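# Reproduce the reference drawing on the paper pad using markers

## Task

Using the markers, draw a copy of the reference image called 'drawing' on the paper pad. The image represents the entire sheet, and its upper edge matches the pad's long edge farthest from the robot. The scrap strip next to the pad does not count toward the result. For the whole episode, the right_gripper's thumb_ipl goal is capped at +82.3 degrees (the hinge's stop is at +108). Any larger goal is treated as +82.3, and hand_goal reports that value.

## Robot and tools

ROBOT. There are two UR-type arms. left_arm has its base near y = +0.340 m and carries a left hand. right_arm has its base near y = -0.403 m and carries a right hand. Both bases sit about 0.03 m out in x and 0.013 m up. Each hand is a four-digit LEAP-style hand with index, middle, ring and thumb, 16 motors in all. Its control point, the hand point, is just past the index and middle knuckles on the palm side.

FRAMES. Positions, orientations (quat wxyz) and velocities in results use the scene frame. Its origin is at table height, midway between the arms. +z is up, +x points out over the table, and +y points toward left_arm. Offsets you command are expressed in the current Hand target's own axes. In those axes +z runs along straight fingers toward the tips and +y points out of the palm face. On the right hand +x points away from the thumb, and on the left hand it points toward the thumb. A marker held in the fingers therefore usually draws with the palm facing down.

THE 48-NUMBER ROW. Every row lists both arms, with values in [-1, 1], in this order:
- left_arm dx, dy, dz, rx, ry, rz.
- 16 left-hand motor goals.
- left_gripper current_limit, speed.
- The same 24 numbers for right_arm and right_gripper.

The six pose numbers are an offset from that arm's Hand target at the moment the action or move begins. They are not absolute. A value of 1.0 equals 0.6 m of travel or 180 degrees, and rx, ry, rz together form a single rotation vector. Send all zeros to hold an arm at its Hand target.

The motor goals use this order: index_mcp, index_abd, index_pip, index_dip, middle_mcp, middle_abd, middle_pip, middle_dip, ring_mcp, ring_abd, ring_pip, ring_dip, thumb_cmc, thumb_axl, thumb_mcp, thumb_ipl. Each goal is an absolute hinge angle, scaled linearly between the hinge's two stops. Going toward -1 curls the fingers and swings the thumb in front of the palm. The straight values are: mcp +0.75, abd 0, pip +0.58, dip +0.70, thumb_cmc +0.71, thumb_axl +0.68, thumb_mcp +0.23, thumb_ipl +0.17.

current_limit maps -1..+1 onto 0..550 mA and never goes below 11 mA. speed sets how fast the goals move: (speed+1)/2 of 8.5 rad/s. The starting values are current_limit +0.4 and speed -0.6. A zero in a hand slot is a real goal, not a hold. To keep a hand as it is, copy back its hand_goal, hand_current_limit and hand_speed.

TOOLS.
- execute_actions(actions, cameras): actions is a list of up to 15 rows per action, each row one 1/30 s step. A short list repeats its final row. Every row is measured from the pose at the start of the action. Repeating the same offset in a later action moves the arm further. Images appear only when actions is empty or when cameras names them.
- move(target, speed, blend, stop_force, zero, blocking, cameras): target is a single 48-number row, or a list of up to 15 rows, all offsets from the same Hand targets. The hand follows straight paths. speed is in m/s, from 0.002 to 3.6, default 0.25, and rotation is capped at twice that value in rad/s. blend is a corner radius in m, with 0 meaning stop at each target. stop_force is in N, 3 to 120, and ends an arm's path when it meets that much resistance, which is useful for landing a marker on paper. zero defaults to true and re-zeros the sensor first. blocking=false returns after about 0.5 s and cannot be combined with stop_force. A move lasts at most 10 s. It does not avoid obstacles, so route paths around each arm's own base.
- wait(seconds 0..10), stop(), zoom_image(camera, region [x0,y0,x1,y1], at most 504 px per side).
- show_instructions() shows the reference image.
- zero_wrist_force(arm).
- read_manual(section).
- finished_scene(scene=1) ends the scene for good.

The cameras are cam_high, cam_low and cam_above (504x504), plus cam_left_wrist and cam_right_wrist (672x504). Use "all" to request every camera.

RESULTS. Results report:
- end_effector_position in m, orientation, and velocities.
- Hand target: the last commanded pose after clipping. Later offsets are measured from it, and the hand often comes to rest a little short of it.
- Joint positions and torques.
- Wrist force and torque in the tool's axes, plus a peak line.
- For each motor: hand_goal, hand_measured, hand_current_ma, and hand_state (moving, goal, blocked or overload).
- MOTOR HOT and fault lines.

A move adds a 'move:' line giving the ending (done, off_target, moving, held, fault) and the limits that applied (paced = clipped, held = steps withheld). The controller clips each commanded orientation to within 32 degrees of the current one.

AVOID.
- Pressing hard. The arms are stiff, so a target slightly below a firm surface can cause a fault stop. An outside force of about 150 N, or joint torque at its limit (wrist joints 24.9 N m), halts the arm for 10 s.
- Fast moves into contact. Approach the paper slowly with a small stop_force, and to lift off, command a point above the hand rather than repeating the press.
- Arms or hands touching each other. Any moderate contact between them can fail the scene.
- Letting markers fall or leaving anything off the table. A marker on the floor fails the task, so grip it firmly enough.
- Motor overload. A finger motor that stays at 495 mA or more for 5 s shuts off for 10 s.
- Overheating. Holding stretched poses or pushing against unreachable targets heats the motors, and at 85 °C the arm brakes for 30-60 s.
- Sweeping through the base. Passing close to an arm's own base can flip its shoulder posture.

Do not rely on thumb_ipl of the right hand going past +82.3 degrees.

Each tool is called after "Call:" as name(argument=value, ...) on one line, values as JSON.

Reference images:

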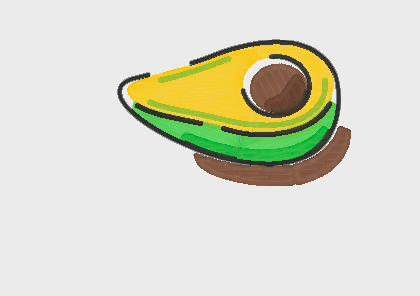

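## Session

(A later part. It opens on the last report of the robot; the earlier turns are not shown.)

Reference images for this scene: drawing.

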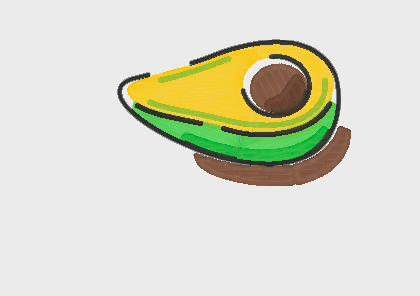

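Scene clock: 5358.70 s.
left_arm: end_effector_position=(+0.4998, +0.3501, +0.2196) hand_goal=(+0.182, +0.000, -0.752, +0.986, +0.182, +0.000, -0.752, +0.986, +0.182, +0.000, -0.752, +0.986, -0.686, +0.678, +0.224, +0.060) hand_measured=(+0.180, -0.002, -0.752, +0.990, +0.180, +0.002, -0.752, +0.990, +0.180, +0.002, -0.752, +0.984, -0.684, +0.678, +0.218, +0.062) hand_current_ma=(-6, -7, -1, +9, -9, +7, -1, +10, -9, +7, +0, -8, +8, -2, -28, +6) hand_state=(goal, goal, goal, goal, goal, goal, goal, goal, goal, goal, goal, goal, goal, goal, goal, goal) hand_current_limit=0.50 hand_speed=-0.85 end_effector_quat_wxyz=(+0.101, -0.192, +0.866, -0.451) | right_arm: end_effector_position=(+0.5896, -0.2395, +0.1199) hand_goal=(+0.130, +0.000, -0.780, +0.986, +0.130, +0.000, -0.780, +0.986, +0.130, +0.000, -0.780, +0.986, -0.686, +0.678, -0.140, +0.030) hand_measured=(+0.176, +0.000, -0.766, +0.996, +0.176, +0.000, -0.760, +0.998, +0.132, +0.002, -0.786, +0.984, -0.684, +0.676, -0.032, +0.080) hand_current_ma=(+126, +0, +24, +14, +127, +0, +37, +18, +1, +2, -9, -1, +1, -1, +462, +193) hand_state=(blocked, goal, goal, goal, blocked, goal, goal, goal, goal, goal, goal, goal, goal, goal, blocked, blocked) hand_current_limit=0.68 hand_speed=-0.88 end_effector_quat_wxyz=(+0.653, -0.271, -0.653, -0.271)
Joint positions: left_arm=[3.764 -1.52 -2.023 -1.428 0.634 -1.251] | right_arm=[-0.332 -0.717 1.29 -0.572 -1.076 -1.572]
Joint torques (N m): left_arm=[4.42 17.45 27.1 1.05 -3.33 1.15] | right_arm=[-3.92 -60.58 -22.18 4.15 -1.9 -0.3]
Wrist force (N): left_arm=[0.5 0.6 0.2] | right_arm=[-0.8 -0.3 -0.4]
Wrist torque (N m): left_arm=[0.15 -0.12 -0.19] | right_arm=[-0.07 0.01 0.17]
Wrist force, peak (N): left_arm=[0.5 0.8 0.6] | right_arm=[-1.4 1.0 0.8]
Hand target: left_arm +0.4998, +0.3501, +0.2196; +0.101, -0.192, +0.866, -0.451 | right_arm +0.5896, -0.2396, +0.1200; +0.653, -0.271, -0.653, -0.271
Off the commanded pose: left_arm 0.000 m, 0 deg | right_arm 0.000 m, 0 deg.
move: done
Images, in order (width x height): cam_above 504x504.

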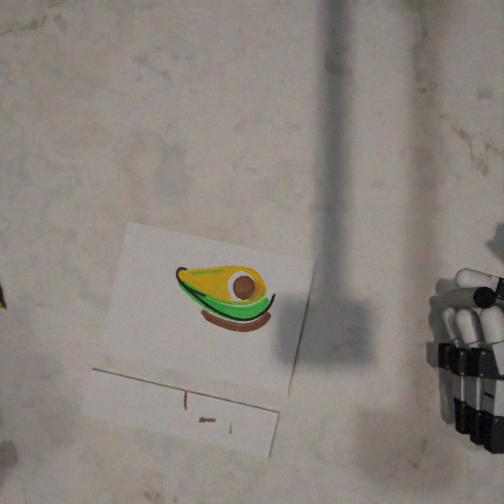

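Call:
move(target=[[0,0,0,0,0,0,0.182,0,-0.752,0.985,0.182,0,-0.752,0.985,0.182,0,-0.752,0.985,-0.686,0.677,0.2247,0.0595,0.5,-0.85,-0.02,0.35434,0.29865,0,0,0,0.13,0,-0.78,0.985,0.13,0,-0.78,0.985,0.13,0,-0.78,0.985,-0.686,0.677,-0.14,0.03,0.68,-0.88],[0,0,0,0,0,0,0.182,0,-0.752,0.985,0.182,0,-0.752,0.985,0.182,0,-0.752,0.985,-0.686,0.677,0.2247,0.0595,0.5,-0.85,-0.08,0.35434,0.29865,0,0,0,0.13,0,-0.78,0.985,0.13,0,-0.78,0.985,0.13,0,-0.78,0.985,-0.686,0.677,-0.14,0.03,0.68,-0.88]], speed=[0.2,0.06], blend=[0.01,0])

Call:
move(target=[[0,0,0,0,0,0,0.182,0,-0.752,0.985,0.182,0,-0.752,0.985,0.182,0,-0.752,0.985,-0.686,0.677,0.2247,0.0595,0.5,-0.85,-0.0167,0,0,0,0,0,0.13,0,-0.78,0.985,0.13,0,-0.78,0.985,0.13,0,-0.78,0.985,-0.686,0.677,-0.14,0.03,0.68,-0.88],[0,0,0,0,0,0,0.182,0,-0.752,0.985,0.182,0,-0.752,0.985,0.182,0,-0.752,0.985,-0.686,0.677,0.2247,0.0595,0.5,-0.85,-0.0167,0.001779,0.005673,0,0,0,0.13,0,-0.78,0.985,0.13,0,-0.78,0.985,0.13,0,-0.78,0.985,-0.686,0.677,-0.14,0.03,0.68,-0.88],[0,0,0,0,0,0,0.182,0,-0.752,0.985,0.182,0,-0.752,0.985,0.182,0,-0.752,0.985,-0.686,0.677,0.2247,0.0595,0.5,-0.85,-0.0167,0.001259,0.011299,0,0,0,0.13,0,-0.78,0.985,0.13,0,-0.78,0.985,0.13,0,-0.78,0.985,-0.686,0.677,-0.14,0.03,0.68,-0.88],[0,0,0,0,0,0,0.182,0,-0.752,0.985,0.182,0,-0.752,0.985,0.182,0,-0.752,0.985,-0.686,0.677,0.2247,0.0595,0.5,-0.85,-0.0167,-0.002199,0.014953,0,0,0,0.13,0,-0.78,0.985,0.13,0,-0.78,0.985,0.13,0,-0.78,0.985,-0.686,0.677,-0.14,0.03,0.68,-0.88],[0,0,0,0,0,0,0.182,0,-0.752,0.985,0.182,0,-0.752,0.985,0.182,0,-0.752,0.985,-0.686,0.677,0.2247,0.0595,0.5,-0.85,-0.0167,-0.006668,0.016634,0,0,0,0.13,0,-0.78,0.985,0.13,0,-0.78,0.985,0.13,0,-0.78,0.985,-0.686,0.677,-0.14,0.03,0.68,-0.88],[0,0,0,0,0,0,0.182,0,-0.752,0.985,0.182,0,-0.752,0.985,0.182,0,-0.752,0.985,-0.686,0.677,0.2247,0.0595,0.5,-0.85,-0.0167,-0.020411,0.016574,0,0,0,0.13,0,-0.78,0.985,0.13,0,-0.78,0.985,0.13,0,-0.78,0.985,-0.686,0.677,-0.14,0.03,0.68,-0.88],[0,0,0,0,0,0,0.182,0,-0.752,0.985,0.182,0,-0.752,0.985,0.182,0,-0.752,0.985,-0.686,0.677,0.2247,0.0595,0.5,-0.85,-0.0167,-0.034569,0.016831,0,0,0,0.13,0,-0.78,0.985,0.13,0,-0.78,0.985,0.13,0,-0.78,0.985,-0.686,0.677,-0.14,0.03,0.68,-0.88],[0,0,0,0,0,0,0.182,0,-0.752,0.985,0.182,0,-0.752,0.985,0.182,0,-0.752,0.985,-0.686,0.677,0.2247,0.0595,0.5,-0.85,-0.0167,-0.058264,0.014376,0,0,0,0.13,0,-0.78,0.985,0.13,0,-0.78,0.985,0.13,0,-0.78,0.985,-0.686,0.677,-0.14,0.03,0.68,-0.88],[0,0,0,0,0,0,0.182,0,-0.752,0.985,0.182,0,-0.752,0.985,0.182,0,-0.752,0.985,-0.686,0.677,0.2247,0.0595,0.5,-0.85,-0.0167,-0.081266,0.01119,0,0,0,0.13,0,-0.78,0.985,0.13,0,-0.78,0.985,0.13,0,-0.78,0.985,-0.686,0.677,-0.14,0.03,0.68,-0.88],[0,0,0,0,0,0,0.182,0,-0.752,0.985,0.182,0,-0.752,0.985,0.182,0,-0.752,0.985,-0.686,0.677,0.2247,0.0595,0.5,-0.85,-0.0167,-0.098243,0.006571,0,0,0,0.13,0,-0.78,0.985,0.13,0,-0.78,0.985,0.13,0,-0.78,0.985,-0.686,0.677,-0.14,0.03,0.68,-0.88],[0,0,0,0,0,0,0.182,0,-0.752,0.985,0.182,0,-0.752,0.985,0.182,0,-0.752,0.985,-0.686,0.677,0.2247,0.0595,0.5,-0.85,-0.0167,-0.110717,0.001887,0,0,0,0.13,0,-0.78,0.985,0.13,0,-0.78,0.985,0.13,0,-0.78,0.985,-0.686,0.677,-0.14,0.03,0.68,-0.88],[0,0,0,0,0,0,0.182,0,-0.752,0.985,0.182,0,-0.752,0.985,0.182,0,-0.752,0.985,-0.686,0.677,0.2247,0.0595,0.5,-0.85,0.0,-0.110717,0.001887,0,0,0,0.13,0,-0.78,0.985,0.13,0,-0.78,0.985,0.13,0,-0.78,0.985,-0.686,0.677,-0.14,0.03,0.68,-0.88]], speed=[0.015,0.015,0.015,0.015,0.015,0.02,0.03,0.03,0.03,0.03,0.03,0.025], blend=[0.001,0.0012,0.0012,0.0012,0.0012,0.002,0.003,0.003,0.003,0.003,0.001,0])

Call:
move(target=[[0,0,0,0,0,0,0.182,0,-0.752,0.985,0.182,0,-0.752,0.985,0.182,0,-0.752,0.985,-0.686,0.677,0.2247,0.0595,0.5,-0.85,0.07,-0.264,-0.264,0,0,0,0.13,0,-0.78,0.985,0.13,0,-0.78,0.985,0.13,0,-0.78,0.985,-0.686,0.677,-0.14,0.03,0.68,-0.88]], speed=0.2, cameras=["cam_above"])

Call:
zoom_image(camera="cam_above", region=[165, 255, 225, 315])

Call:
zoom_image(camera="cam_above", region=[160, 240, 290, 340])

Scene clock: 5570.27 s.
left_arm: end_effector_position=(+0.4998, +0.3501, +0.2196) hand_goal=(+0.182, +0.000, -0.752, +0.986, +0.182, +0.000, -0.752, +0.986, +0.182, +0.000, -0.752, +0.986, -0.686, +0.678, +0.224, +0.060) hand_measured=(+0.180, -0.002, -0.752, +0.990, +0.180, +0.002, -0.752, +0.990, +0.180, +0.002, -0.752, +0.984, -0.684, +0.678, +0.218, +0.062) hand_current_ma=(-6, -7, -1, +9, -9, +7, -1, +10, -9, +7, +0, -8, +8, -2, -28, +6) hand_state=(goal, goal, goal, goal, goal, goal, goal, goal, goal, goal, goal, goal, goal, goal, goal, goal) hand_current_limit=0.50 hand_speed=-0.85 end_effector_quat_wxyz=(+0.101, -0.192, +0.866, -0.451) | right_arm: end_effector_position=(+0.6134, +0.0375, +0.0724) hand_goal=(+0.130, +0.000, -0.780, +0.986, +0.130, +0.000, -0.780, +0.986, +0.130, +0.000, -0.780, +0.986, -0.686, +0.678, -0.140, +0.030) hand_measured=(+0.176, +0.000, -0.766, +0.996, +0.176, +0.000, -0.760, +0.998, +0.132, +0.002, -0.786, +0.984, -0.684, +0.676, -0.032, +0.080) hand_current_ma=(+126, +0, +24, +14, +127, +0, +37, +18, +1, +2, -9, -1, +1, -1, +462, +193) hand_state=(blocked, goal, goal, goal, blocked, goal, goal, goal, goal, goal, goal, goal, goal, goal, blocked, blocked) hand_current_limit=0.68 hand_speed=-0.88 end_effector_quat_wxyz=(+0.653, -0.270, -0.653, -0.271)
Joint positions: left_arm=[3.764 -1.52 -2.023 -1.428 0.634 -1.251] | right_arm=[0.081 -0.531 1.054 -0.522 -0.663 -1.573]
Joint torques (N m): left_arm=[4.48 18.12 27.01 1.07 -3.39 1.05] | right_arm=[7.21 -42.26 -8.96 -1.37 1.47 0.56]
Wrist force (N): left_arm=[0.7 0.5 0.3] | right_arm=[-0.9 0.3 -0.1]
Wrist torque (N m): left_arm=[0.13 -0.15 -0.17] | right_arm=[-0.01 -0.01 0.18]
Wrist force, peak (N): left_arm=[0.7 0.7 0.4] | right_arm=[-0.9 -1.2 -1.2]
Hand target: left_arm +0.4998, +0.3501, +0.2196; +0.101, -0.192, +0.866, -0.451 | right_arm +0.6134, +0.0375, +0.0723; +0.653, -0.271, -0.653, -0.271
Off the commanded pose: left_arm 0.000 m, 0 deg | right_arm 0.000 m, 0 deg.
move: done

Scene clock: 5574.77 s.
left_arm: end_effector_position=(+0.4998, +0.3501, +0.2196) hand_goal=(+0.182, +0.000, -0.752, +0.986, +0.182, +0.000, -0.752, +0.986, +0.182, +0.000, -0.752, +0.986, -0.686, +0.678, +0.224, +0.060) hand_measured=(+0.180, -0.002, -0.752, +0.990, +0.180, +0.002, -0.752, +0.990, +0.180, +0.002, -0.752, +0.984, -0.684, +0.678, +0.218, +0.062) hand_current_ma=(-6, -7, -1, +9, -9, +7, -1, +10, -9, +7, +0, -8, +8, -2, -28, +6) hand_state=(goal, goal, goal, goal, goal, goal, goal, goal, goal, goal, goal, goal, goal, goal, goal, goal) hand_current_limit=0.50 hand_speed=-0.85 end_effector_quat_wxyz=(+0.101, -0.192, +0.866, -0.451) | right_arm: end_effector_position=(+0.5656, -0.0087, +0.0721) hand_goal=(+0.130, +0.000, -0.780, +0.986, +0.130, +0.000, -0.780, +0.986, +0.130, +0.000, -0.780, +0.986, -0.686, +0.678, -0.140, +0.030) hand_measured=(+0.176, +0.000, -0.770, +0.996, +0.176, +0.000, -0.760, +0.998, +0.134, +0.002, -0.784, +0.984, -0.686, +0.676, -0.032, +0.080) hand_current_ma=(+126, +0, +15, +14, +127, +0, +37, +18, +5, +2, -4, -1, +1, -1, +462, +193) hand_state=(blocked, goal, goal, goal, blocked, goal, goal, goal, goal, goal, goal, goal, goal, goal, blocked, blocked) hand_current_limit=0.68 hand_speed=-0.88 end_effector_quat_wxyz=(+0.653, -0.271, -0.653, -0.271)
Joint positions: left_arm=[3.764 -1.52 -2.023 -1.428 0.634 -1.251] | right_arm=[0.02 -0.657 1.318 -0.659 -0.724 -1.572]
Joint torques (N m): left_arm=[4.06 17.22 26.88 1.06 -3.39 1.11] | right_arm=[-4.92 -62.53 -21.06 3.45 -1.63 1.46]
Wrist force (N): left_arm=[0.6 0.6 0.3] | right_arm=[-0.8 -0.1 0.0]
Wrist torque (N m): left_arm=[0.15 -0.14 -0.18] | right_arm=[-0.08 0.00 0.20]
Wrist force, peak (N): left_arm=[0.6 1.0 0.2] | right_arm=[1.9 0.1 -0.9]
Hand target: left_arm +0.4998, +0.3501, +0.2196; +0.101, -0.192, +0.866, -0.451 | right_arm +0.5656, -0.0086, +0.0722; +0.653, -0.271, -0.653, -0.271
Off the commanded pose: left_arm 0.000 m, 0 deg | right_arm 0.000 m, 0 deg.
move: done

Scene clock: 5576.43 s.
left_arm: end_effector_position=(+0.4998, +0.3501, +0.2196) hand_goal=(+0.182, +0.000, -0.752, +0.986, +0.182, +0.000, -0.752, +0.986, +0.182, +0.000, -0.752, +0.986, -0.686, +0.678, +0.224, +0.060) hand_measured=(+0.180, -0.002, -0.752, +0.990, +0.180, +0.002, -0.752, +0.990, +0.180, +0.002, -0.752, +0.984, -0.684, +0.678, +0.218, +0.062) hand_current_ma=(-6, -7, -1, +9, -9, +7, -1, +10, -9, +7, +0, -8, +8, -2, -28, +6) hand_state=(goal, goal, goal, goal, goal, goal, goal, goal, goal, goal, goal, goal, goal, goal, goal, goal) hand_current_limit=0.50 hand_speed=-0.85 end_effector_quat_wxyz=(+0.101, -0.192, +0.866, -0.451) | right_arm: end_effector_position=(+0.5654, -0.2326, +0.1139) hand_goal=(+0.130, +0.000, -0.780, +0.986, +0.130, +0.000, -0.780, +0.986, +0.130, +0.000, -0.780, +0.986, -0.686, +0.678, -0.140, +0.030) hand_measured=(+0.176, +0.000, -0.770, +0.996, +0.176, +0.000, -0.760, +0.998, +0.134, +0.002, -0.784, +0.984, -0.686, +0.676, -0.032, +0.080) hand_current_ma=(+126, +0, +15, +14, +127, +0, +37, +18, +5, +2, -4, -1, +1, -1, +462, +193) hand_state=(blocked, goal, goal, goal, blocked, goal, goal, goal, goal, goal, goal, goal, goal, goal, blocked, blocked) hand_current_limit=0.68 hand_speed=-0.88 end_effector_quat_wxyz=(+0.653, -0.271, -0.653, -0.271)
Joint positions: left_arm=[3.764 -1.52 -2.023 -1.428 0.634 -1.251] | right_arm=[-0.332 -0.759 1.391 -0.631 -1.076 -1.572]
Joint torques (N m): left_arm=[4.26 17.47 27.38 1.11 -3.39 1.07] | right_arm=[-7.53 -58.54 -21.51 4.1 -1.44 -0.11]
Wrist force (N): left_arm=[0.5 0.6 0.2] | right_arm=[-1.2 -0.3 -0.4]
Wrist torque (N m): left_arm=[0.15 -0.12 -0.18] | right_arm=[-0.06 0.07 0.11]
Wrist force, peak (N): left_arm=[0.7 0.7 0.4] | right_arm=[-0.9 -1.3 -1.2]
Hand target: left_arm +0.4998, +0.3501, +0.2196; +0.101, -0.192, +0.866, -0.451 | right_arm +0.5654, -0.2327, +0.1140; +0.653, -0.271, -0.653, -0.271
Off the commanded pose: left_arm 0.000 m, 0 deg | right_arm 0.000 m, 0 deg.
move: done
Images, in order (width x height): cam_above 504x504.

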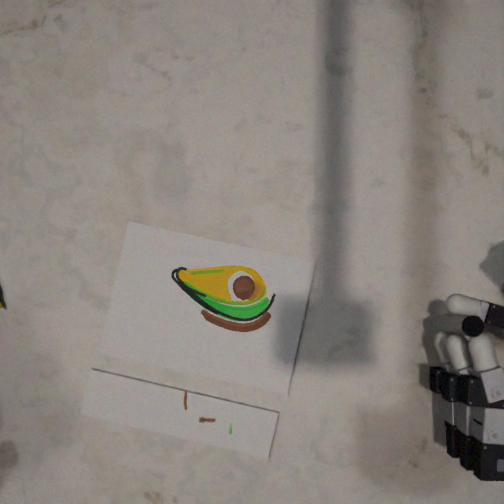

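Scaled by 8.400 from the camera's 504x504 image, which has a finer 720x720 frame.

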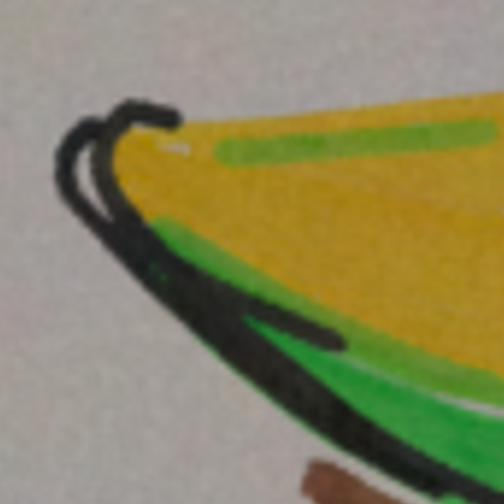

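Scaled by 3.877 from the camera's 504x504 image, which has a finer 720x720 frame.

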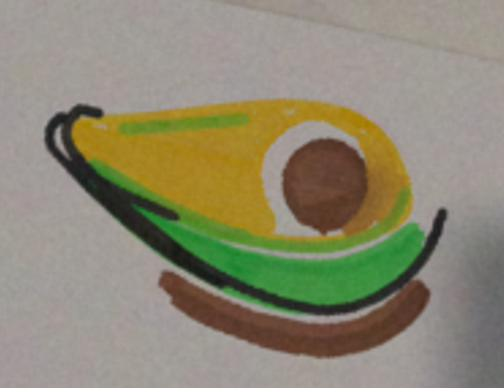

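Call:
move(target=[[0,0,0,0,0,0,0.182,0,-0.752,0.985,0.182,0,-0.752,0.985,0.182,0,-0.752,0.985,-0.686,0.677,0.2247,0.0595,0.5,-0.85,-0.01,0.33777,0.22028,0,0,0,0.13,0,-0.78,0.985,0.13,0,-0.78,0.985,0.13,0,-0.78,0.985,-0.686,0.677,-0.14,0.03,0.68,-0.88],[0,0,0,0,0,0,0.182,0,-0.752,0.985,0.182,0,-0.752,0.985,0.182,0,-0.752,0.985,-0.686,0.677,0.2247,0.0595,0.5,-0.85,-0.07,0.33777,0.22028,0,0,0,0.13,0,-0.78,0.985,0.13,0,-0.78,0.985,0.13,0,-0.78,0.985,-0.686,0.677,-0.14,0.03,0.68,-0.88]], speed=[0.2,0.06], blend=[0.01,0])

Call:
move(target=[[0,0,0,0,0,0,0.182,0,-0.752,0.985,0.182,0,-0.752,0.985,0.182,0,-0.752,0.985,-0.686,0.677,0.2247,0.0595,0.5,-0.85,-0.0167,0,0,0,0,0,0.13,0,-0.78,0.985,0.13,0,-0.78,0.985,0.13,0,-0.78,0.985,-0.686,0.677,-0.14,0.03,0.68,-0.88],[0,0,0,0,0,0,0.182,0,-0.752,0.985,0.182,0,-0.752,0.985,0.182,0,-0.752,0.985,-0.686,0.677,0.2247,0.0595,0.5,-0.85,-0.0167,-0.013111,-0.016761,0,0,0,0.13,0,-0.78,0.985,0.13,0,-0.78,0.985,0.13,0,-0.78,0.985,-0.686,0.677,-0.14,0.03,0.68,-0.88],[0,0,0,0,0,0,0.182,0,-0.752,0.985,0.182,0,-0.752,0.985,0.182,0,-0.752,0.985,-0.686,0.677,0.2247,0.0595,0.5,-0.85,-0.0167,-0.026682,-0.032835,0,0,0,0.13,0,-0.78,0.985,0.13,0,-0.78,0.985,0.13,0,-0.78,0.985,-0.686,0.677,-0.14,0.03,0.68,-0.88],[0,0,0,0,0,0,0.182,0,-0.752,0.985,0.182,0,-0.752,0.985,0.182,0,-0.752,0.985,-0.686,0.677,0.2247,0.0595,0.5,-0.85,-0.0167,-0.036736,-0.043562,0,0,0,0.13,0,-0.78,0.985,0.13,0,-0.78,0.985,0.13,0,-0.78,0.985,-0.686,0.677,-0.14,0.03,0.68,-0.88],[0,0,0,0,0,0,0.182,0,-0.752,0.985,0.182,0,-0.752,0.985,0.182,0,-0.752,0.985,-0.686,0.677,0.2247,0.0595,0.5,-0.85,-0.0167,-0.048269,-0.053589,0,0,0,0.13,0,-0.78,0.985,0.13,0,-0.78,0.985,0.13,0,-0.78,0.985,-0.686,0.677,-0.14,0.03,0.68,-0.88],[0,0,0,0,0,0,0.182,0,-0.752,0.985,0.182,0,-0.752,0.985,0.182,0,-0.752,0.985,-0.686,0.677,0.2247,0.0595,0.5,-0.85,-0.0167,-0.0596,-0.060891,0,0,0,0.13,0,-0.78,0.985,0.13,0,-0.78,0.985,0.13,0,-0.78,0.985,-0.686,0.677,-0.14,0.03,0.68,-0.88],[0,0,0,0,0,0,0.182,0,-0.752,0.985,0.182,0,-0.752,0.985,0.182,0,-0.752,0.985,-0.686,0.677,0.2247,0.0595,0.5,-0.85,-0.0167,-0.071794,-0.065389,0,0,0,0.13,0,-0.78,0.985,0.13,0,-0.78,0.985,0.13,0,-0.78,0.985,-0.686,0.677,-0.14,0.03,0.68,-0.88],[0,0,0,0,0,0,0.182,0,-0.752,0.985,0.182,0,-0.752,0.985,0.182,0,-0.752,0.985,-0.686,0.677,0.2247,0.0595,0.5,-0.85,-0.0167,-0.085404,-0.066255,0,0,0,0.13,0,-0.78,0.985,0.13,0,-0.78,0.985,0.13,0,-0.78,0.985,-0.686,0.677,-0.14,0.03,0.68,-0.88],[0,0,0,0,0,0,0.182,0,-0.752,0.985,0.182,0,-0.752,0.985,0.182,0,-0.752,0.985,-0.686,0.677,0.2247,0.0595,0.5,-0.85,-0.0167,-0.098154,-0.063858,0,0,0,0.13,0,-0.78,0.985,0.13,0,-0.78,0.985,0.13,0,-0.78,0.985,-0.686,0.677,-0.14,0.03,0.68,-0.88],[0,0,0,0,0,0,0.182,0,-0.752,0.985,0.182,0,-0.752,0.985,0.182,0,-0.752,0.985,-0.686,0.677,0.2247,0.0595,0.5,-0.85,-0.0167,-0.109487,-0.057523,0,0,0,0.13,0,-0.78,0.985,0.13,0,-0.78,0.985,0.13,0,-0.78,0.985,-0.686,0.677,-0.14,0.03,0.68,-0.88],[0,0,0,0,0,0,0.182,0,-0.752,0.985,0.182,0,-0.752,0.985,0.182,0,-0.752,0.985,-0.686,0.677,0.2247,0.0595,0.5,-0.85,-0.0167,-0.118261,-0.050466,0,0,0,0.13,0,-0.78,0.985,0.13,0,-0.78,0.985,0.13,0,-0.78,0.985,-0.686,0.677,-0.14,0.03,0.68,-0.88],[0,0,0,0,0,0,0.182,0,-0.752,0.985,0.182,0,-0.752,0.985,0.182,0,-0.752,0.985,-0.686,0.677,0.2247,0.0595,0.5,-0.85,-0.0167,-0.121829,-0.04589,0,0,0,0.13,0,-0.78,0.985,0.13,0,-0.78,0.985,0.13,0,-0.78,0.985,-0.686,0.677,-0.14,0.03,0.68,-0.88],[0,0,0,0,0,0,0.182,0,-0.752,0.985,0.182,0,-0.752,0.985,0.182,0,-0.752,0.985,-0.686,0.677,0.2247,0.0595,0.5,-0.85,0.0,-0.121829,-0.04589,0,0,0,0.13,0,-0.78,0.985,0.13,0,-0.78,0.985,0.13,0,-0.78,0.985,-0.686,0.677,-0.14,0.03,0.68,-0.88]], speed=[0.015,0.022,0.026,0.026,0.026,0.025,0.025,0.025,0.025,0.025,0.025,0.025,0.025], blend=[0.001,0.003,0.003,0.003,0.003,0.003,0.003,0.003,0.003,0.003,0.002,0.001,0])

Call:
move(target=[[0,0,0,0,0,0,0.182,0,-0.752,0.985,0.182,0,-0.752,0.985,0.182,0,-0.752,0.985,-0.686,0.677,0.2247,0.0595,0.5,-0.85,0.07,-0.2,-0.2,0,0,0,0.13,0,-0.78,0.985,0.13,0,-0.78,0.985,0.13,0,-0.78,0.985,-0.686,0.677,-0.14,0.03,0.68,-0.88]], speed=0.2, cameras=["cam_above"])

Call:
zoom_image(camera="cam_above", region=[160, 240, 290, 340])

Call:
zoom_image(camera="cam_above", region=[220, 250, 280, 310])

Scene clock: 5647.13 s.
left_arm: end_effector_position=(+0.4998, +0.3501, +0.2196) hand_goal=(+0.182, +0.000, -0.752, +0.986, +0.182, +0.000, -0.752, +0.986, +0.182, +0.000, -0.752, +0.986, -0.686, +0.678, +0.224, +0.060) hand_measured=(+0.180, -0.002, -0.752, +0.990, +0.180, +0.002, -0.752, +0.990, +0.180, +0.002, -0.752, +0.984, -0.684, +0.678, +0.218, +0.062) hand_current_ma=(-6, -7, -1, +9, -9, +7, -1, +10, -9, +7, +0, -8, +8, -2, -28, +6) hand_state=(goal, goal, goal, goal, goal, goal, goal, goal, goal, goal, goal, goal, goal, goal, goal, goal) hand_current_limit=0.50 hand_speed=-0.85 end_effector_quat_wxyz=(+0.101, -0.192, +0.866, -0.451) | right_arm: end_effector_position=(+0.6155, +0.0041, +0.0723) hand_goal=(+0.130, +0.000, -0.780, +0.986, +0.130, +0.000, -0.780, +0.986, +0.130, +0.000, -0.780, +0.986, -0.686, +0.678, -0.140, +0.030) hand_measured=(+0.176, +0.000, -0.770, +0.996, +0.176, +0.000, -0.760, +0.998, +0.134, +0.002, -0.784, +0.984, -0.686, +0.676, -0.032, +0.080) hand_current_ma=(+126, +0, +15, +14, +127, +1, +37, +18, +5, +2, -4, -1, +1, -1, +462, +193) hand_state=(blocked, goal, goal, goal, blocked, goal, goal, goal, goal, goal, goal, goal, goal, goal, blocked, blocked) hand_current_limit=0.68 hand_speed=-0.88 end_effector_quat_wxyz=(+0.653, -0.270, -0.653, -0.271)
Joint positions: left_arm=[3.764 -1.52 -2.023 -1.428 0.634 -1.251] | right_arm=[0.034 -0.549 1.091 -0.541 -0.71 -1.572]
Joint torques (N m): left_arm=[4.01 17.4 27.04 1.14 -3.42 1.04] | right_arm=[7.07 -41.49 -9.04 -1.23 1.49 0]
Wrist force (N): left_arm=[0.5 0.6 0.4] | right_arm=[-1.1 0.1 -0.4]
Wrist torque (N m): left_arm=[0.14 -0.12 -0.18] | right_arm=[-0.02 0.02 0.15]
Wrist force, peak (N): left_arm=[0.7 0.8 0.4] | right_arm=[-1.0 -1.6 -1.1]
Hand target: left_arm +0.4998, +0.3501, +0.2196; +0.101, -0.192, +0.866, -0.451 | right_arm +0.6155, +0.0041, +0.0722; +0.653, -0.271, -0.653, -0.271
Off the commanded pose: left_arm 0.000 m, 0 deg | right_arm 0.000 m, 0 deg.
move: done

Scene clock: 5652.27 s.
left_arm: end_effector_position=(+0.4998, +0.3501, +0.2196) hand_goal=(+0.182, +0.000, -0.752, +0.986, +0.182, +0.000, -0.752, +0.986, +0.182, +0.000, -0.752, +0.986, -0.686, +0.678, +0.224, +0.060) hand_measured=(+0.180, -0.002, -0.752, +0.990, +0.180, +0.002, -0.752, +0.990, +0.180, +0.002, -0.752, +0.984, -0.684, +0.678, +0.218, +0.062) hand_current_ma=(-6, -7, -1, +9, -9, +7, -1, +10, -9, +7, +0, -8, +8, -2, -28, +6) hand_state=(goal, goal, goal, goal, goal, goal, goal, goal, goal, goal, goal, goal, goal, goal, goal, goal) hand_current_limit=0.50 hand_speed=-0.85 end_effector_quat_wxyz=(+0.101, -0.192, +0.866, -0.451) | right_arm: end_effector_position=(+0.5832, -0.0671, +0.0721) hand_goal=(+0.130, +0.000, -0.780, +0.986, +0.130, +0.000, -0.780, +0.986, +0.130, +0.000, -0.780, +0.986, -0.686, +0.678, -0.140, +0.030) hand_measured=(+0.176, +0.000, -0.766, +0.996, +0.176, +0.000, -0.760, +0.998, +0.132, +0.002, -0.786, +0.984, -0.684, +0.676, -0.032, +0.080) hand_current_ma=(+126, +0, +23, +14, +127, +1, +37, +18, +2, +2, -7, -1, +1, -1, +462, +193) hand_state=(blocked, goal, goal, goal, blocked, goal, goal, goal, goal, goal, goal, goal, goal, goal, blocked, blocked) hand_current_limit=0.68 hand_speed=-0.88 end_effector_quat_wxyz=(+0.653, -0.271, -0.653, -0.271)
Joint positions: left_arm=[3.764 -1.52 -2.023 -1.428 0.634 -1.251] | right_arm=[-0.071 -0.648 1.299 -0.65 -0.815 -1.572]
Joint torques (N m): left_arm=[3.37 17.77 27.29 1.09 -3.23 0.95] | right_arm=[6.1 -60.74 -21.34 3.65 1.36 1.53]
Wrist force (N): left_arm=[0.6 0.8 0.4] | right_arm=[-0.7 -0.2 -0.1]
Wrist torque (N m): left_arm=[0.17 -0.13 -0.18] | right_arm=[-0.11 0.00 0.17]
Wrist force, peak (N): left_arm=[0.6 0.8 0.5] | right_arm=[1.7 0.4 -0.3]
Hand target: left_arm +0.4998, +0.3501, +0.2196; +0.101, -0.192, +0.866, -0.451 | right_arm +0.5832, -0.0671, +0.0721; +0.653, -0.271, -0.653, -0.271
Off the commanded pose: left_arm 0.000 m, 0 deg | right_arm 0.000 m, 0 deg.
move: done; blend cut to 0.0017 m at target 11

Scene clock: 5653.67 s.
left_arm: end_effector_position=(+0.4998, +0.3501, +0.2196) hand_goal=(+0.182, +0.000, -0.752, +0.986, +0.182, +0.000, -0.752, +0.986, +0.182, +0.000, -0.752, +0.986, -0.686, +0.678, +0.224, +0.060) hand_measured=(+0.180, -0.002, -0.752, +0.990, +0.180, +0.002, -0.752, +0.990, +0.180, +0.002, -0.752, +0.984, -0.684, +0.678, +0.218, +0.062) hand_current_ma=(-6, -7, -1, +9, -9, +7, -1, +10, -9, +7, +0, -8, +8, -2, -28, +6) hand_state=(goal, goal, goal, goal, goal, goal, goal, goal, goal, goal, goal, goal, goal, goal, goal, goal) hand_current_limit=0.50 hand_speed=-0.85 end_effector_quat_wxyz=(+0.101, -0.192, +0.866, -0.451) | right_arm: end_effector_position=(+0.5830, -0.2367, +0.1139) hand_goal=(+0.130, +0.000, -0.780, +0.986, +0.130, +0.000, -0.780, +0.986, +0.130, +0.000, -0.780, +0.986, -0.686, +0.678, -0.140, +0.030) hand_measured=(+0.176, +0.000, -0.766, +0.996, +0.176, +0.000, -0.760, +0.998, +0.132, +0.002, -0.786, +0.984, -0.684, +0.676, -0.032, +0.080) hand_current_ma=(+126, +0, +23, +14, +127, +1, +37, +18, +2, +2, -7, -1, +1, -1, +462, +193) hand_state=(blocked, goal, goal, goal, blocked, goal, goal, goal, goal, goal, goal, goal, goal, goal, blocked, blocked) hand_current_limit=0.68 hand_speed=-0.88 end_effector_quat_wxyz=(+0.653, -0.271, -0.653, -0.271)
Joint positions: left_arm=[3.764 -1.52 -2.023 -1.428 0.634 -1.251] | right_arm=[-0.33 -0.723 1.32 -0.596 -1.074 -1.572]
Joint torques (N m): left_arm=[3.86 17.42 26.87 1.09 -3.27 0.94] | right_arm=[-5.85 -60.69 -21.95 4.01 -1.53 -0.21]
Wrist force (N): left_arm=[0.4 0.5 0.2] | right_arm=[-0.7 -0.4 -0.1]
Wrist torque (N m): left_arm=[0.15 -0.12 -0.19] | right_arm=[-0.10 -0.01 0.18]
Wrist force, peak (N): left_arm=[0.8 0.6 0.4] | right_arm=[-0.4 -1.3 -1.5]
Hand target: left_arm +0.4998, +0.3501, +0.2196; +0.101, -0.192, +0.866, -0.451 | right_arm +0.5830, -0.2368, +0.1140; +0.653, -0.271, -0.653, -0.271
Off the commanded pose: left_arm 0.000 m, 0 deg | right_arm 0.000 m, 0 deg.
move: done
Images, in order (width x height): cam_above 504x504.

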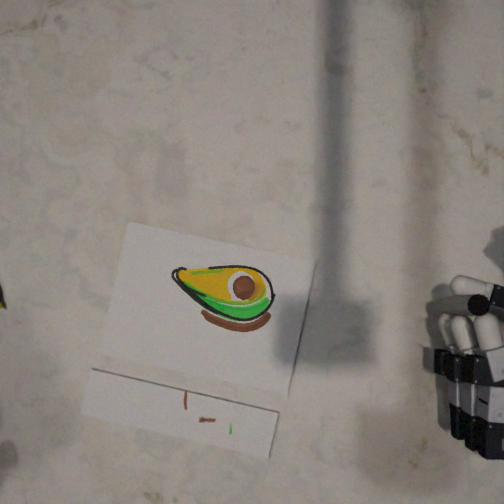

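Scaled by 3.877 from the camera's 504x504 image, which has a finer 720x720 frame.

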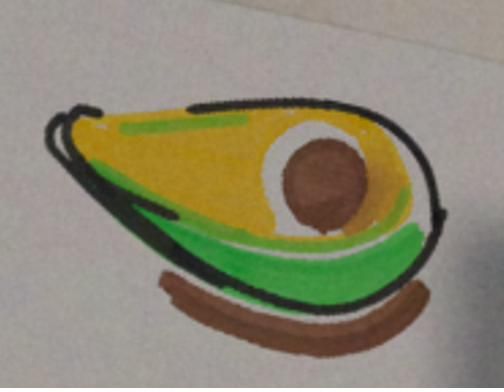

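Scaled by 8.400 from the camera's 504x504 image, which has a finer 720x720 frame.

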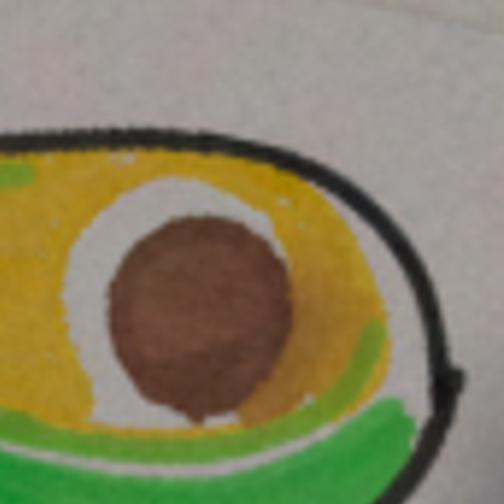

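Call:
move(target=[[0,0,0,0,0,0,0.182,0,-0.752,0.985,0.182,0,-0.752,0.985,0.182,0,-0.752,0.985,-0.686,0.677,0.2247,0.0595,0.5,-0.85,-0.01,0.26983,0.27667,0,0,0,0.13,0,-0.78,0.985,0.13,0,-0.78,0.985,0.13,0,-0.78,0.985,-0.686,0.677,-0.14,0.03,0.68,-0.88],[0,0,0,0,0,0,0.182,0,-0.752,0.985,0.182,0,-0.752,0.985,0.182,0,-0.752,0.985,-0.686,0.677,0.2247,0.0595,0.5,-0.85,-0.07,0.26983,0.27667,0,0,0,0.13,0,-0.78,0.985,0.13,0,-0.78,0.985,0.13,0,-0.78,0.985,-0.686,0.677,-0.14,0.03,0.68,-0.88]], speed=[0.2,0.06], blend=[0.01,0])

Call:
move(target=[[0,0,0,0,0,0,0.182,0,-0.752,0.985,0.182,0,-0.752,0.985,0.182,0,-0.752,0.985,-0.686,0.677,0.2247,0.0595,0.5,-0.85,-0.0167,0,0,0,0,0,0.13,0,-0.78,0.985,0.13,0,-0.78,0.985,0.13,0,-0.78,0.985,-0.686,0.677,-0.14,0.03,0.68,-0.88],[0,0,0,0,0,0,0.182,0,-0.752,0.985,0.182,0,-0.752,0.985,0.182,0,-0.752,0.985,-0.686,0.677,0.2247,0.0595,0.5,-0.85,-0.0167,-0.013041,-0.00626,0,0,0,0.13,0,-0.78,0.985,0.13,0,-0.78,0.985,0.13,0,-0.78,0.985,-0.686,0.677,-0.14,0.03,0.68,-0.88],[0,0,0,0,0,0,0.182,0,-0.752,0.985,0.182,0,-0.752,0.985,0.182,0,-0.752,0.985,-0.686,0.677,0.2247,0.0595,0.5,-0.85,-0.0167,-0.027722,-0.014615,0,0,0,0.13,0,-0.78,0.985,0.13,0,-0.78,0.985,0.13,0,-0.78,0.985,-0.686,0.677,-0.14,0.03,0.68,-0.88],[0,0,0,0,0,0,0.182,0,-0.752,0.985,0.182,0,-0.752,0.985,0.182,0,-0.752,0.985,-0.686,0.677,0.2247,0.0595,0.5,-0.85,-0.0167,-0.041033,-0.026532,0,0,0,0.13,0,-0.78,0.985,0.13,0,-0.78,0.985,0.13,0,-0.78,0.985,-0.686,0.677,-0.14,0.03,0.68,-0.88],[0,0,0,0,0,0,0.182,0,-0.752,0.985,0.182,0,-0.752,0.985,0.182,0,-0.752,0.985,-0.686,0.677,0.2247,0.0595,0.5,-0.85,-0.0167,-0.052265,-0.040041,0,0,0,0.13,0,-0.78,0.985,0.13,0,-0.78,0.985,0.13,0,-0.78,0.985,-0.686,0.677,-0.14,0.03,0.68,-0.88],[0,0,0,0,0,0,0.182,0,-0.752,0.985,0.182,0,-0.752,0.985,0.182,0,-0.752,0.985,-0.686,0.677,0.2247,0.0595,0.5,-0.85,-0.0167,-0.05956,-0.054891,0,0,0,0.13,0,-0.78,0.985,0.13,0,-0.78,0.985,0.13,0,-0.78,0.985,-0.686,0.677,-0.14,0.03,0.68,-0.88],[0,0,0,0,0,0,0.182,0,-0.752,0.985,0.182,0,-0.752,0.985,0.182,0,-0.752,0.985,-0.686,0.677,0.2247,0.0595,0.5,-0.85,-0.0167,-0.063128,-0.067739,0,0,0,0.13,0,-0.78,0.985,0.13,0,-0.78,0.985,0.13,0,-0.78,0.985,-0.686,0.677,-0.14,0.03,0.68,-0.88],[0,0,0,0,0,0,0.182,0,-0.752,0.985,0.182,0,-0.752,0.985,0.182,0,-0.752,0.985,-0.686,0.677,0.2247,0.0595,0.5,-0.85,-0.0167,-0.064437,-0.072599,0,0,0,0.13,0,-0.78,0.985,0.13,0,-0.78,0.985,0.13,0,-0.78,0.985,-0.686,0.677,-0.14,0.03,0.68,-0.88],[0,0,0,0,0,0,0.182,0,-0.752,0.985,0.182,0,-0.752,0.985,0.182,0,-0.752,0.985,-0.686,0.677,0.2247,0.0595,0.5,-0.85,0.0,-0.064437,-0.072599,0,0,0,0.13,0,-0.78,0.985,0.13,0,-0.78,0.985,0.13,0,-0.78,0.985,-0.686,0.677,-0.14,0.03,0.68,-0.88],[0,0,0,0,0,0,0.182,0,-0.752,0.985,0.182,0,-0.752,0.985,0.182,0,-0.752,0.985,-0.686,0.677,0.2247,0.0595,0.5,-0.85,0.0,-0.00002,-0.072693,0,0,0,0.13,0,-0.78,0.985,0.13,0,-0.78,0.985,0.13,0,-0.78,0.985,-0.686,0.677,-0.14,0.03,0.68,-0.88]], speed=[0.015,0.022,0.026,0.026,0.025,0.025,0.025,0.025,0.025,0.06], blend=[0.001,0.003,0.003,0.003,0.003,0.003,0.001,0.001,0.001,0])

Call:
move(target=[[0,0,0,0,0,0,0.182,0,-0.752,0.985,0.182,0,-0.752,0.985,0.182,0,-0.752,0.985,-0.686,0.677,0.2247,0.0595,0.5,-0.85,-0.0167,0,0,0,0,0,0.13,0,-0.78,0.985,0.13,0,-0.78,0.985,0.13,0,-0.78,0.985,-0.686,0.677,-0.14,0.03,0.68,-0.88],[0,0,0,0,0,0,0.182,0,-0.752,0.985,0.182,0,-0.752,0.985,0.182,0,-0.752,0.985,-0.686,0.677,0.2247,0.0595,0.5,-0.85,-0.0167,-0.009084,-0.0046,0,0,0,0.13,0,-0.78,0.985,0.13,0,-0.78,0.985,0.13,0,-0.78,0.985,-0.686,0.677,-0.14,0.03,0.68,-0.88],[0,0,0,0,0,0,0.182,0,-0.752,0.985,0.182,0,-0.752,0.985,0.182,0,-0.752,0.985,-0.686,0.677,0.2247,0.0595,0.5,-0.85,-0.0167,-0.019547,-0.00714,0,0,0,0.13,0,-0.78,0.985,0.13,0,-0.78,0.985,0.13,0,-0.78,0.985,-0.686,0.677,-0.14,0.03,0.68,-0.88],[0,0,0,0,0,0,0.182,0,-0.752,0.985,0.182,0,-0.752,0.985,0.182,0,-0.752,0.985,-0.686,0.677,0.2247,0.0595,0.5,-0.85,-0.0167,-0.02941,-0.006787,0,0,0,0.13,0,-0.78,0.985,0.13,0,-0.78,0.985,0.13,0,-0.78,0.985,-0.686,0.677,-0.14,0.03,0.68,-0.88],[0,0,0,0,0,0,0.182,0,-0.752,0.985,0.182,0,-0.752,0.985,0.182,0,-0.752,0.985,-0.686,0.677,0.2247,0.0595,0.5,-0.85,-0.0167,-0.038205,-0.002731,0,0,0,0.13,0,-0.78,0.985,0.13,0,-0.78,0.985,0.13,0,-0.78,0.985,-0.686,0.677,-0.14,0.03,0.68,-0.88],[0,0,0,0,0,0,0.182,0,-0.752,0.985,0.182,0,-0.752,0.985,0.182,0,-0.752,0.985,-0.686,0.677,0.2247,0.0595,0.5,-0.85,-0.0167,-0.043151,0.003906,0,0,0,0.13,0,-0.78,0.985,0.13,0,-0.78,0.985,0.13,0,-0.78,0.985,-0.686,0.677,-0.14,0.03,0.68,-0.88],[0,0,0,0,0,0,0.182,0,-0.752,0.985,0.182,0,-0.752,0.985,0.182,0,-0.752,0.985,-0.686,0.677,0.2247,0.0595,0.5,-0.85,-0.0167,-0.045539,0.011263,0,0,0,0.13,0,-0.78,0.985,0.13,0,-0.78,0.985,0.13,0,-0.78,0.985,-0.686,0.677,-0.14,0.03,0.68,-0.88],[0,0,0,0,0,0,0.182,0,-0.752,0.985,0.182,0,-0.752,0.985,0.182,0,-0.752,0.985,-0.686,0.677,0.2247,0.0595,0.5,-0.85,-0.0167,-0.04644,0.015638,0,0,0,0.13,0,-0.78,0.985,0.13,0,-0.78,0.985,0.13,0,-0.78,0.985,-0.686,0.677,-0.14,0.03,0.68,-0.88],[0,0,0,0,0,0,0.182,0,-0.752,0.985,0.182,0,-0.752,0.985,0.182,0,-0.752,0.985,-0.686,0.677,0.2247,0.0595,0.5,-0.85,0.0,-0.04644,0.015638,0,0,0,0.13,0,-0.78,0.985,0.13,0,-0.78,0.985,0.13,0,-0.78,0.985,-0.686,0.677,-0.14,0.03,0.68,-0.88],[0,0,0,0,0,0,0.182,0,-0.752,0.985,0.182,0,-0.752,0.985,0.182,0,-0.752,0.985,-0.686,0.677,0.2247,0.0595,0.5,-0.85,0.0,0.003258,0.036036,0,0,0,0.13,0,-0.78,0.985,0.13,0,-0.78,0.985,0.13,0,-0.78,0.985,-0.686,0.677,-0.14,0.03,0.68,-0.88]], speed=[0.015,0.02,0.022,0.022,0.022,0.022,0.022,0.022,0.025,0.06], blend=[0.001,0.002,0.002,0.002,0.002,0.002,0.001,0.001,0.001,0])

Call:
move(target=[[0,0,0,0,0,0,0.182,0,-0.752,0.985,0.182,0,-0.752,0.985,0.182,0,-0.752,0.985,-0.686,0.677,0.2247,0.0595,0.5,-0.85,-0.0167,0,0,0,0,0,0.13,0,-0.78,0.985,0.13,0,-0.78,0.985,0.13,0,-0.78,0.985,-0.686,0.677,-0.14,0.03,0.68,-0.88],[0,0,0,0,0,0,0.182,0,-0.752,0.985,0.182,0,-0.752,0.985,0.182,0,-0.752,0.985,-0.686,0.677,0.2247,0.0595,0.5,-0.85,-0.0167,-0.004617,0.003872,0,0,0,0.13,0,-0.78,0.985,0.13,0,-0.78,0.985,0.13,0,-0.78,0.985,-0.686,0.677,-0.14,0.03,0.68,-0.88],[0,0,0,0,0,0,0.182,0,-0.752,0.985,0.182,0,-0.752,0.985,0.182,0,-0.752,0.985,-0.686,0.677,0.2247,0.0595,0.5,-0.85,-0.0167,-0.011213,0.006913,0,0,0,0.13,0,-0.78,0.985,0.13,0,-0.78,0.985,0.13,0,-0.78,0.985,-0.686,0.677,-0.14,0.03,0.68,-0.88],[0,0,0,0,0,0,0.182,0,-0.752,0.985,0.182,0,-0.752,0.985,0.182,0,-0.752,0.985,-0.686,0.677,0.2247,0.0595,0.5,-0.85,-0.0167,-0.022935,0.007014,0,0,0,0.13,0,-0.78,0.985,0.13,0,-0.78,0.985,0.13,0,-0.78,0.985,-0.686,0.677,-0.14,0.03,0.68,-0.88],[0,0,0,0,0,0,0.182,0,-0.752,0.985,0.182,0,-0.752,0.985,0.182,0,-0.752,0.985,-0.686,0.677,0.2247,0.0595,0.5,-0.85,-0.0167,-0.031549,0.003226,0,0,0,0.13,0,-0.78,0.985,0.13,0,-0.78,0.985,0.13,0,-0.78,0.985,-0.686,0.677,-0.14,0.03,0.68,-0.88],[0,0,0,0,0,0,0.182,0,-0.752,0.985,0.182,0,-0.752,0.985,0.182,0,-0.752,0.985,-0.686,0.677,0.2247,0.0595,0.5,-0.85,-0.0167,-0.038315,-0.00181,0,0,0,0.13,0,-0.78,0.985,0.13,0,-0.78,0.985,0.13,0,-0.78,0.985,-0.686,0.677,-0.14,0.03,0.68,-0.88],[0,0,0,0,0,0,0.182,0,-0.752,0.985,0.182,0,-0.752,0.985,0.182,0,-0.752,0.985,-0.686,0.677,0.2247,0.0595,0.5,-0.85,-0.0167,-0.041794,-0.004941,0,0,0,0.13,0,-0.78,0.985,0.13,0,-0.78,0.985,0.13,0,-0.78,0.985,-0.686,0.677,-0.14,0.03,0.68,-0.88],[0,0,0,0,0,0,0.182,0,-0.752,0.985,0.182,0,-0.752,0.985,0.182,0,-0.752,0.985,-0.686,0.677,0.2247,0.0595,0.5,-0.85,0.0,-0.041794,-0.004941,0,0,0,0.13,0,-0.78,0.985,0.13,0,-0.78,0.985,0.13,0,-0.78,0.985,-0.686,0.677,-0.14,0.03,0.68,-0.88]], speed=[0.015,0.018,0.02,0.022,0.022,0.022,0.022,0.025], blend=[0.001,0.002,0.002,0.002,0.002,0.001,0.001,0])

Call:
move(target=[[0,0,0,0,0,0,0.182,0,-0.752,0.985,0.182,0,-0.752,0.985,0.182,0,-0.752,0.985,-0.686,0.677,0.2247,0.0595,0.5,-0.85,0.07,-0.23,-0.23,0,0,0,0.13,0,-0.78,0.985,0.13,0,-0.78,0.985,0.13,0,-0.78,0.985,-0.686,0.677,-0.14,0.03,0.68,-0.88]], speed=0.2, cameras=["cam_above"])

Call:
zoom_image(camera="cam_above", region=[160, 240, 290, 340])

Call:
zoom_image(camera="cam_above", region=[215, 260, 280, 325])

Scene clock: 5744.50 s.
left_arm: end_effector_position=(+0.4998, +0.3501, +0.2196) hand_goal=(+0.182, +0.000, -0.752, +0.986, +0.182, +0.000, -0.752, +0.986, +0.182, +0.000, -0.752, +0.986, -0.686, +0.678, +0.224, +0.060) hand_measured=(+0.180, -0.002, -0.752, +0.990, +0.180, +0.002, -0.752, +0.990, +0.180, +0.002, -0.752, +0.984, -0.684, +0.678, +0.218, +0.062) hand_current_ma=(-6, -7, -1, +9, -9, +7, -1, +10, -9, +7, +0, -8, +8, -2, -28, +6) hand_state=(goal, goal, goal, goal, goal, goal, goal, goal, goal, goal, goal, goal, goal, goal, goal, goal) hand_current_limit=0.50 hand_speed=-0.85 end_effector_quat_wxyz=(+0.101, -0.192, +0.866, -0.451) | right_arm: end_effector_position=(+0.5804, -0.0049, +0.0723) hand_goal=(+0.130, +0.000, -0.780, +0.986, +0.130, +0.000, -0.780, +0.986, +0.130, +0.000, -0.780, +0.986, -0.686, +0.678, -0.140, +0.030) hand_measured=(+0.176, +0.000, -0.766, +0.996, +0.176, +0.000, -0.760, +0.998, +0.132, +0.002, -0.786, +0.984, -0.684, +0.676, -0.032, +0.080) hand_current_ma=(+126, +0, +23, +14, +127, +1, +37, +18, +2, +2, -7, -1, +1, -1, +462, +193) hand_state=(blocked, goal, goal, goal, blocked, goal, goal, goal, goal, goal, goal, goal, goal, goal, blocked, blocked) hand_current_limit=0.68 hand_speed=-0.88 end_effector_quat_wxyz=(+0.653, -0.270, -0.653, -0.271)
Joint positions: left_arm=[3.764 -1.52 -2.023 -1.428 0.634 -1.251] | right_arm=[0.024 -0.627 1.254 -0.626 -0.72 -1.572]
Joint torques (N m): left_arm=[3.88 16.87 27.54 1.08 -3.31 1.01] | right_arm=[7.24 -40 -7.62 -0.96 1.47 0.07]
Wrist force (N): left_arm=[0.6 0.6 0.4] | right_arm=[-0.8 -0.3 -0.3]
Wrist torque (N m): left_arm=[0.14 -0.13 -0.17] | right_arm=[-0.09 0.00 0.15]
Wrist force, peak (N): left_arm=[0.7 0.9 0.3] | right_arm=[-1.1 -1.2 -1.2]
Hand target: left_arm +0.4998, +0.3501, +0.2196; +0.101, -0.192, +0.866, -0.451 | right_arm +0.5804, -0.0049, +0.0722; +0.653, -0.271, -0.653, -0.271
Off the commanded pose: left_arm 0.000 m, 0 deg | right_arm 0.000 m, 0 deg.
move: done

Scene clock: 5749.13 s.
left_arm: end_effector_position=(+0.4998, +0.3501, +0.2196) hand_goal=(+0.182, +0.000, -0.752, +0.986, +0.182, +0.000, -0.752, +0.986, +0.182, +0.000, -0.752, +0.986, -0.686, +0.678, +0.224, +0.060) hand_measured=(+0.180, -0.002, -0.752, +0.990, +0.180, +0.002, -0.752, +0.990, +0.180, +0.002, -0.752, +0.984, -0.684, +0.678, +0.218, +0.062) hand_current_ma=(-6, -7, -1, +9, -9, +7, -1, +10, -9, +7, +0, -8, +8, -2, -28, +6) hand_state=(goal, goal, goal, goal, goal, goal, goal, goal, goal, goal, goal, goal, goal, goal, goal, goal) hand_current_limit=0.50 hand_speed=-0.85 end_effector_quat_wxyz=(+0.101, -0.192, +0.866, -0.451) | right_arm: end_effector_position=(+0.6111, -0.0358, +0.0722) hand_goal=(+0.130, +0.000, -0.780, +0.986, +0.130, +0.000, -0.780, +0.986, +0.130, +0.000, -0.780, +0.986, -0.686, +0.678, -0.140, +0.030) hand_measured=(+0.176, +0.000, -0.766, +0.996, +0.176, +0.000, -0.760, +0.998, +0.132, +0.002, -0.786, +0.984, -0.684, +0.676, -0.032, +0.080) hand_current_ma=(+126, +0, +23, +14, +127, +1, +37, +18, +2, +2, -7, -1, +1, -1, +462, +193) hand_state=(blocked, goal, goal, goal, blocked, goal, goal, goal, goal, goal, goal, goal, goal, goal, blocked, blocked) hand_current_limit=0.68 hand_speed=-0.88 end_effector_quat_wxyz=(+0.653, -0.271, -0.653, -0.271)
Joint positions: left_arm=[3.764 -1.52 -2.023 -1.428 0.634 -1.251] | right_arm=[-0.024 -0.579 1.154 -0.574 -0.768 -1.572]
Joint torques (N m): left_arm=[3.39 17.35 27.34 1.25 -3.39 0.94] | right_arm=[6.6 -40.4 -23.18 3.93 1.41 -1.59]
Wrist force (N): left_arm=[0.3 0.6 0.3] | right_arm=[-0.9 -0.2 -0.5]
Wrist torque (N m): left_arm=[0.15 -0.11 -0.20] | right_arm=[-0.05 0.00 0.14]
Wrist force, peak (N): left_arm=[0.6 0.9 0.2] | right_arm=[-1.5 -0.3 -0.5]
Hand target: left_arm +0.4998, +0.3501, +0.2196; +0.101, -0.192, +0.866, -0.451 | right_arm +0.6112, -0.0358, +0.0722; +0.653, -0.271, -0.653, -0.271
Off the commanded pose: left_arm 0.000 m, 0 deg | right_arm 0.000 m, 0 deg.
move: done

Scene clock: 5752.87 s.
left_arm: end_effector_position=(+0.4998, +0.3501, +0.2196) hand_goal=(+0.182, +0.000, -0.752, +0.986, +0.182, +0.000, -0.752, +0.986, +0.182, +0.000, -0.752, +0.986, -0.686, +0.678, +0.224, +0.060) hand_measured=(+0.180, -0.002, -0.752, +0.990, +0.180, +0.002, -0.752, +0.990, +0.180, +0.002, -0.752, +0.984, -0.684, +0.678, +0.218, +0.062) hand_current_ma=(-6, -7, -1, +9, -9, +7, -1, +10, -9, +7, +0, -8, +8, -2, -28, +6) hand_state=(goal, goal, goal, goal, goal, goal, goal, goal, goal, goal, goal, goal, goal, goal, goal, goal) hand_current_limit=0.50 hand_speed=-0.85 end_effector_quat_wxyz=(+0.101, -0.192, +0.866, -0.451) | right_arm: end_effector_position=(+0.5972, -0.0192, +0.0722) hand_goal=(+0.130, +0.000, -0.780, +0.986, +0.130, +0.000, -0.780, +0.986, +0.130, +0.000, -0.780, +0.986, -0.686, +0.678, -0.140, +0.030) hand_measured=(+0.176, +0.000, -0.766, +0.996, +0.176, +0.000, -0.760, +0.998, +0.132, +0.002, -0.786, +0.984, -0.684, +0.676, -0.032, +0.080) hand_current_ma=(+126, +0, +23, +14, +127, +1, +37, +18, +2, +2, -7, -1, +1, -1, +462, +193) hand_state=(blocked, goal, goal, goal, blocked, goal, goal, goal, goal, goal, goal, goal, goal, goal, blocked, blocked) hand_current_limit=0.68 hand_speed=-0.88 end_effector_quat_wxyz=(+0.653, -0.271, -0.653, -0.271)
Joint positions: left_arm=[3.764 -1.52 -2.023 -1.428 0.634 -1.251] | right_arm=[0.002 -0.6 1.199 -0.597 -0.743 -1.572]
Joint torques (N m): left_arm=[2.89 17.68 27.22 1.1 -3.42 0.87] | right_arm=[7.79 -39.89 -21.96 3.91 1.38 -1.09]
Wrist force (N): left_arm=[0.5 0.5 0.3] | right_arm=[-0.8 -0.3 -0.4]
Wrist torque (N m): left_arm=[0.14 -0.12 -0.18] | right_arm=[-0.08 -0.02 0.18]
Wrist force, peak (N): left_arm=[0.8 0.8 0.3] | right_arm=[1.7 0.3 -0.4]
Hand target: left_arm +0.4998, +0.3501, +0.2196; +0.101, -0.192, +0.866, -0.451 | right_arm +0.5973, -0.0191, +0.0722; +0.653, -0.271, -0.653, -0.271
Off the commanded pose: left_arm 0.000 m, 0 deg | right_arm 0.000 m, 0 deg.
move: done

Scene clock: 5755.60 s.
left_arm: end_effector_position=(+0.4998, +0.3501, +0.2196) hand_goal=(+0.182, +0.000, -0.752, +0.986, +0.182, +0.000, -0.752, +0.986, +0.182, +0.000, -0.752, +0.986, -0.686, +0.678, +0.224, +0.060) hand_measured=(+0.180, -0.002, -0.752, +0.990, +0.180, +0.002, -0.752, +0.990, +0.180, +0.002, -0.752, +0.984, -0.684, +0.678, +0.218, +0.062) hand_current_ma=(-6, -7, -1, +9, -9, +7, -1, +10, -9, +7, +0, -8, +8, -2, -28, +6) hand_state=(goal, goal, goal, goal, goal, goal, goal, goal, goal, goal, goal, goal, goal, goal, goal, goal) hand_current_limit=0.50 hand_speed=-0.85 end_effector_quat_wxyz=(+0.101, -0.192, +0.866, -0.451) | right_arm: end_effector_position=(+0.5816, -0.0389, +0.0721) hand_goal=(+0.130, +0.000, -0.780, +0.986, +0.130, +0.000, -0.780, +0.986, +0.130, +0.000, -0.780, +0.986, -0.686, +0.678, -0.140, +0.030) hand_measured=(+0.176, +0.000, -0.766, +0.996, +0.176, +0.000, -0.760, +0.998, +0.132, +0.002, -0.786, +0.984, -0.684, +0.676, -0.032, +0.080) hand_current_ma=(+126, +0, +23, +14, +127, +1, +37, +18, +2, +2, -7, -1, +1, -1, +462, +193) hand_state=(blocked, goal, goal, goal, blocked, goal, goal, goal, goal, goal, goal, goal, goal, goal, blocked, blocked) hand_current_limit=0.68 hand_speed=-0.88 end_effector_quat_wxyz=(+0.653, -0.271, -0.653, -0.271)
Joint positions: left_arm=[3.764 -1.52 -2.023 -1.428 0.634 -1.251] | right_arm=[-0.028 -0.641 1.283 -0.642 -0.772 -1.572]
Joint torques (N m): left_arm=[3.44 17.05 27.13 1.24 -3.37 1.02] | right_arm=[-5.86 -63.14 -21.81 3.57 -1.63 1.31]
Wrist force (N): left_arm=[0.4 0.7 0.4] | right_arm=[-0.7 -0.3 -0.1]
Wrist torque (N m): left_arm=[0.14 -0.11 -0.19] | right_arm=[-0.10 -0.02 0.17]
Wrist force, peak (N): left_arm=[0.8 0.7 0.4] | right_arm=[1.4 0.5 -0.8]
Hand target: left_arm +0.4998, +0.3501, +0.2196; +0.101, -0.192, +0.866, -0.451 | right_arm +0.5816, -0.0389, +0.0722; +0.653, -0.271, -0.653, -0.271
Off the commanded pose: left_arm 0.000 m, 0 deg | right_arm 0.000 m, 0 deg.
move: done; blend cut to 0.0018 m at target 2

Scene clock: 5757.13 s.
left_arm: end_effector_position=(+0.4998, +0.3501, +0.2196) hand_goal=(+0.182, +0.000, -0.752, +0.986, +0.182, +0.000, -0.752, +0.986, +0.182, +0.000, -0.752, +0.986, -0.686, +0.678, +0.224, +0.060) hand_measured=(+0.180, -0.002, -0.752, +0.990, +0.180, +0.002, -0.752, +0.990, +0.180, +0.002, -0.752, +0.984, -0.684, +0.678, +0.218, +0.062) hand_current_ma=(-6, -7, -1, +9, -9, +7, -1, +10, -9, +7, +0, -8, +8, -2, -28, +6) hand_state=(goal, goal, goal, goal, goal, goal, goal, goal, goal, goal, goal, goal, goal, goal, goal, goal) hand_current_limit=0.50 hand_speed=-0.85 end_effector_quat_wxyz=(+0.101, -0.192, +0.866, -0.451) | right_arm: end_effector_position=(+0.5814, -0.2341, +0.1139) hand_goal=(+0.130, +0.000, -0.780, +0.986, +0.130, +0.000, -0.780, +0.986, +0.130, +0.000, -0.780, +0.986, -0.686, +0.678, -0.140, +0.030) hand_measured=(+0.176, +0.000, -0.766, +0.996, +0.176, +0.000, -0.760, +0.998, +0.132, +0.002, -0.786, +0.984, -0.684, +0.676, -0.032, +0.080) hand_current_ma=(+126, +0, +23, +14, +127, +1, +37, +18, +2, +2, -7, -1, +1, -1, +462, +193) hand_state=(blocked, goal, goal, goal, blocked, goal, goal, goal, goal, goal, goal, goal, goal, goal, blocked, blocked) hand_current_limit=0.68 hand_speed=-0.88 end_effector_quat_wxyz=(+0.653, -0.271, -0.653, -0.271)
Joint positions: left_arm=[3.764 -1.52 -2.023 -1.428 0.634 -1.251] | right_arm=[-0.327 -0.727 1.327 -0.6 -1.071 -1.572]
Joint torques (N m): left_arm=[2.92 17.13 27.36 1.29 -3.31 0.95] | right_arm=[-5.4 -60.1 -21.02 4.15 -1.76 -0.06]
Wrist force (N): left_arm=[0.5 0.5 0.4] | right_arm=[-0.7 -0.3 -0.5]
Wrist torque (N m): left_arm=[0.13 -0.13 -0.18] | right_arm=[-0.05 -0.01 0.19]
Wrist force, peak (N): left_arm=[0.8 0.7 0.2] | right_arm=[-1.4 1.0 0.8]
Hand target: left_arm +0.4998, +0.3501, +0.2196; +0.101, -0.192, +0.866, -0.451 | right_arm +0.5814, -0.2341, +0.1140; +0.653, -0.271, -0.653, -0.271
Off the commanded pose: left_arm 0.000 m, 0 deg | right_arm 0.000 m, 0 deg.
move: done
Images, in order (width x height): cam_above 504x504.

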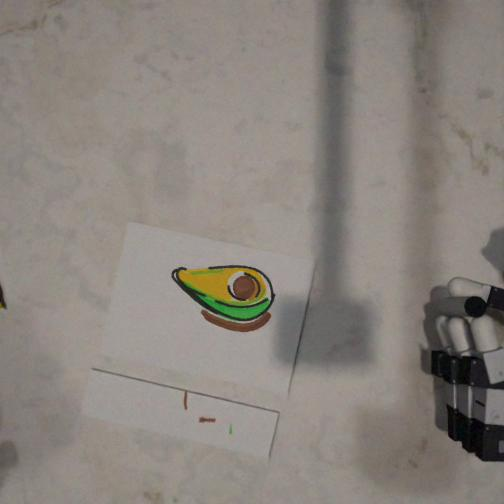

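Scaled by 3.877 from the camera's 504x504 image, which has a finer 720x720 frame.

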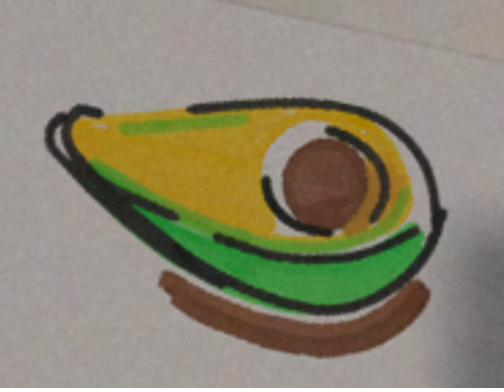

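Scaled by 7.754 from the camera's 504x504 image, which has a finer 720x720 frame.

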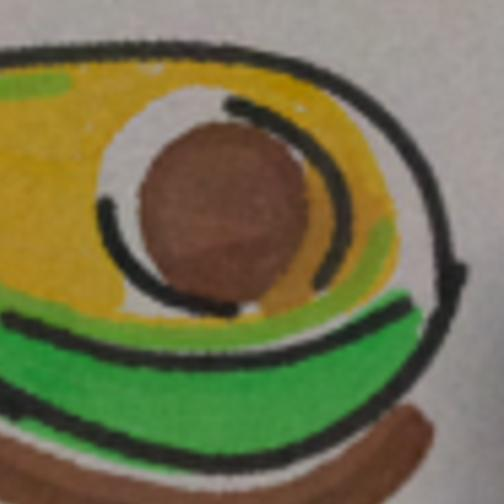

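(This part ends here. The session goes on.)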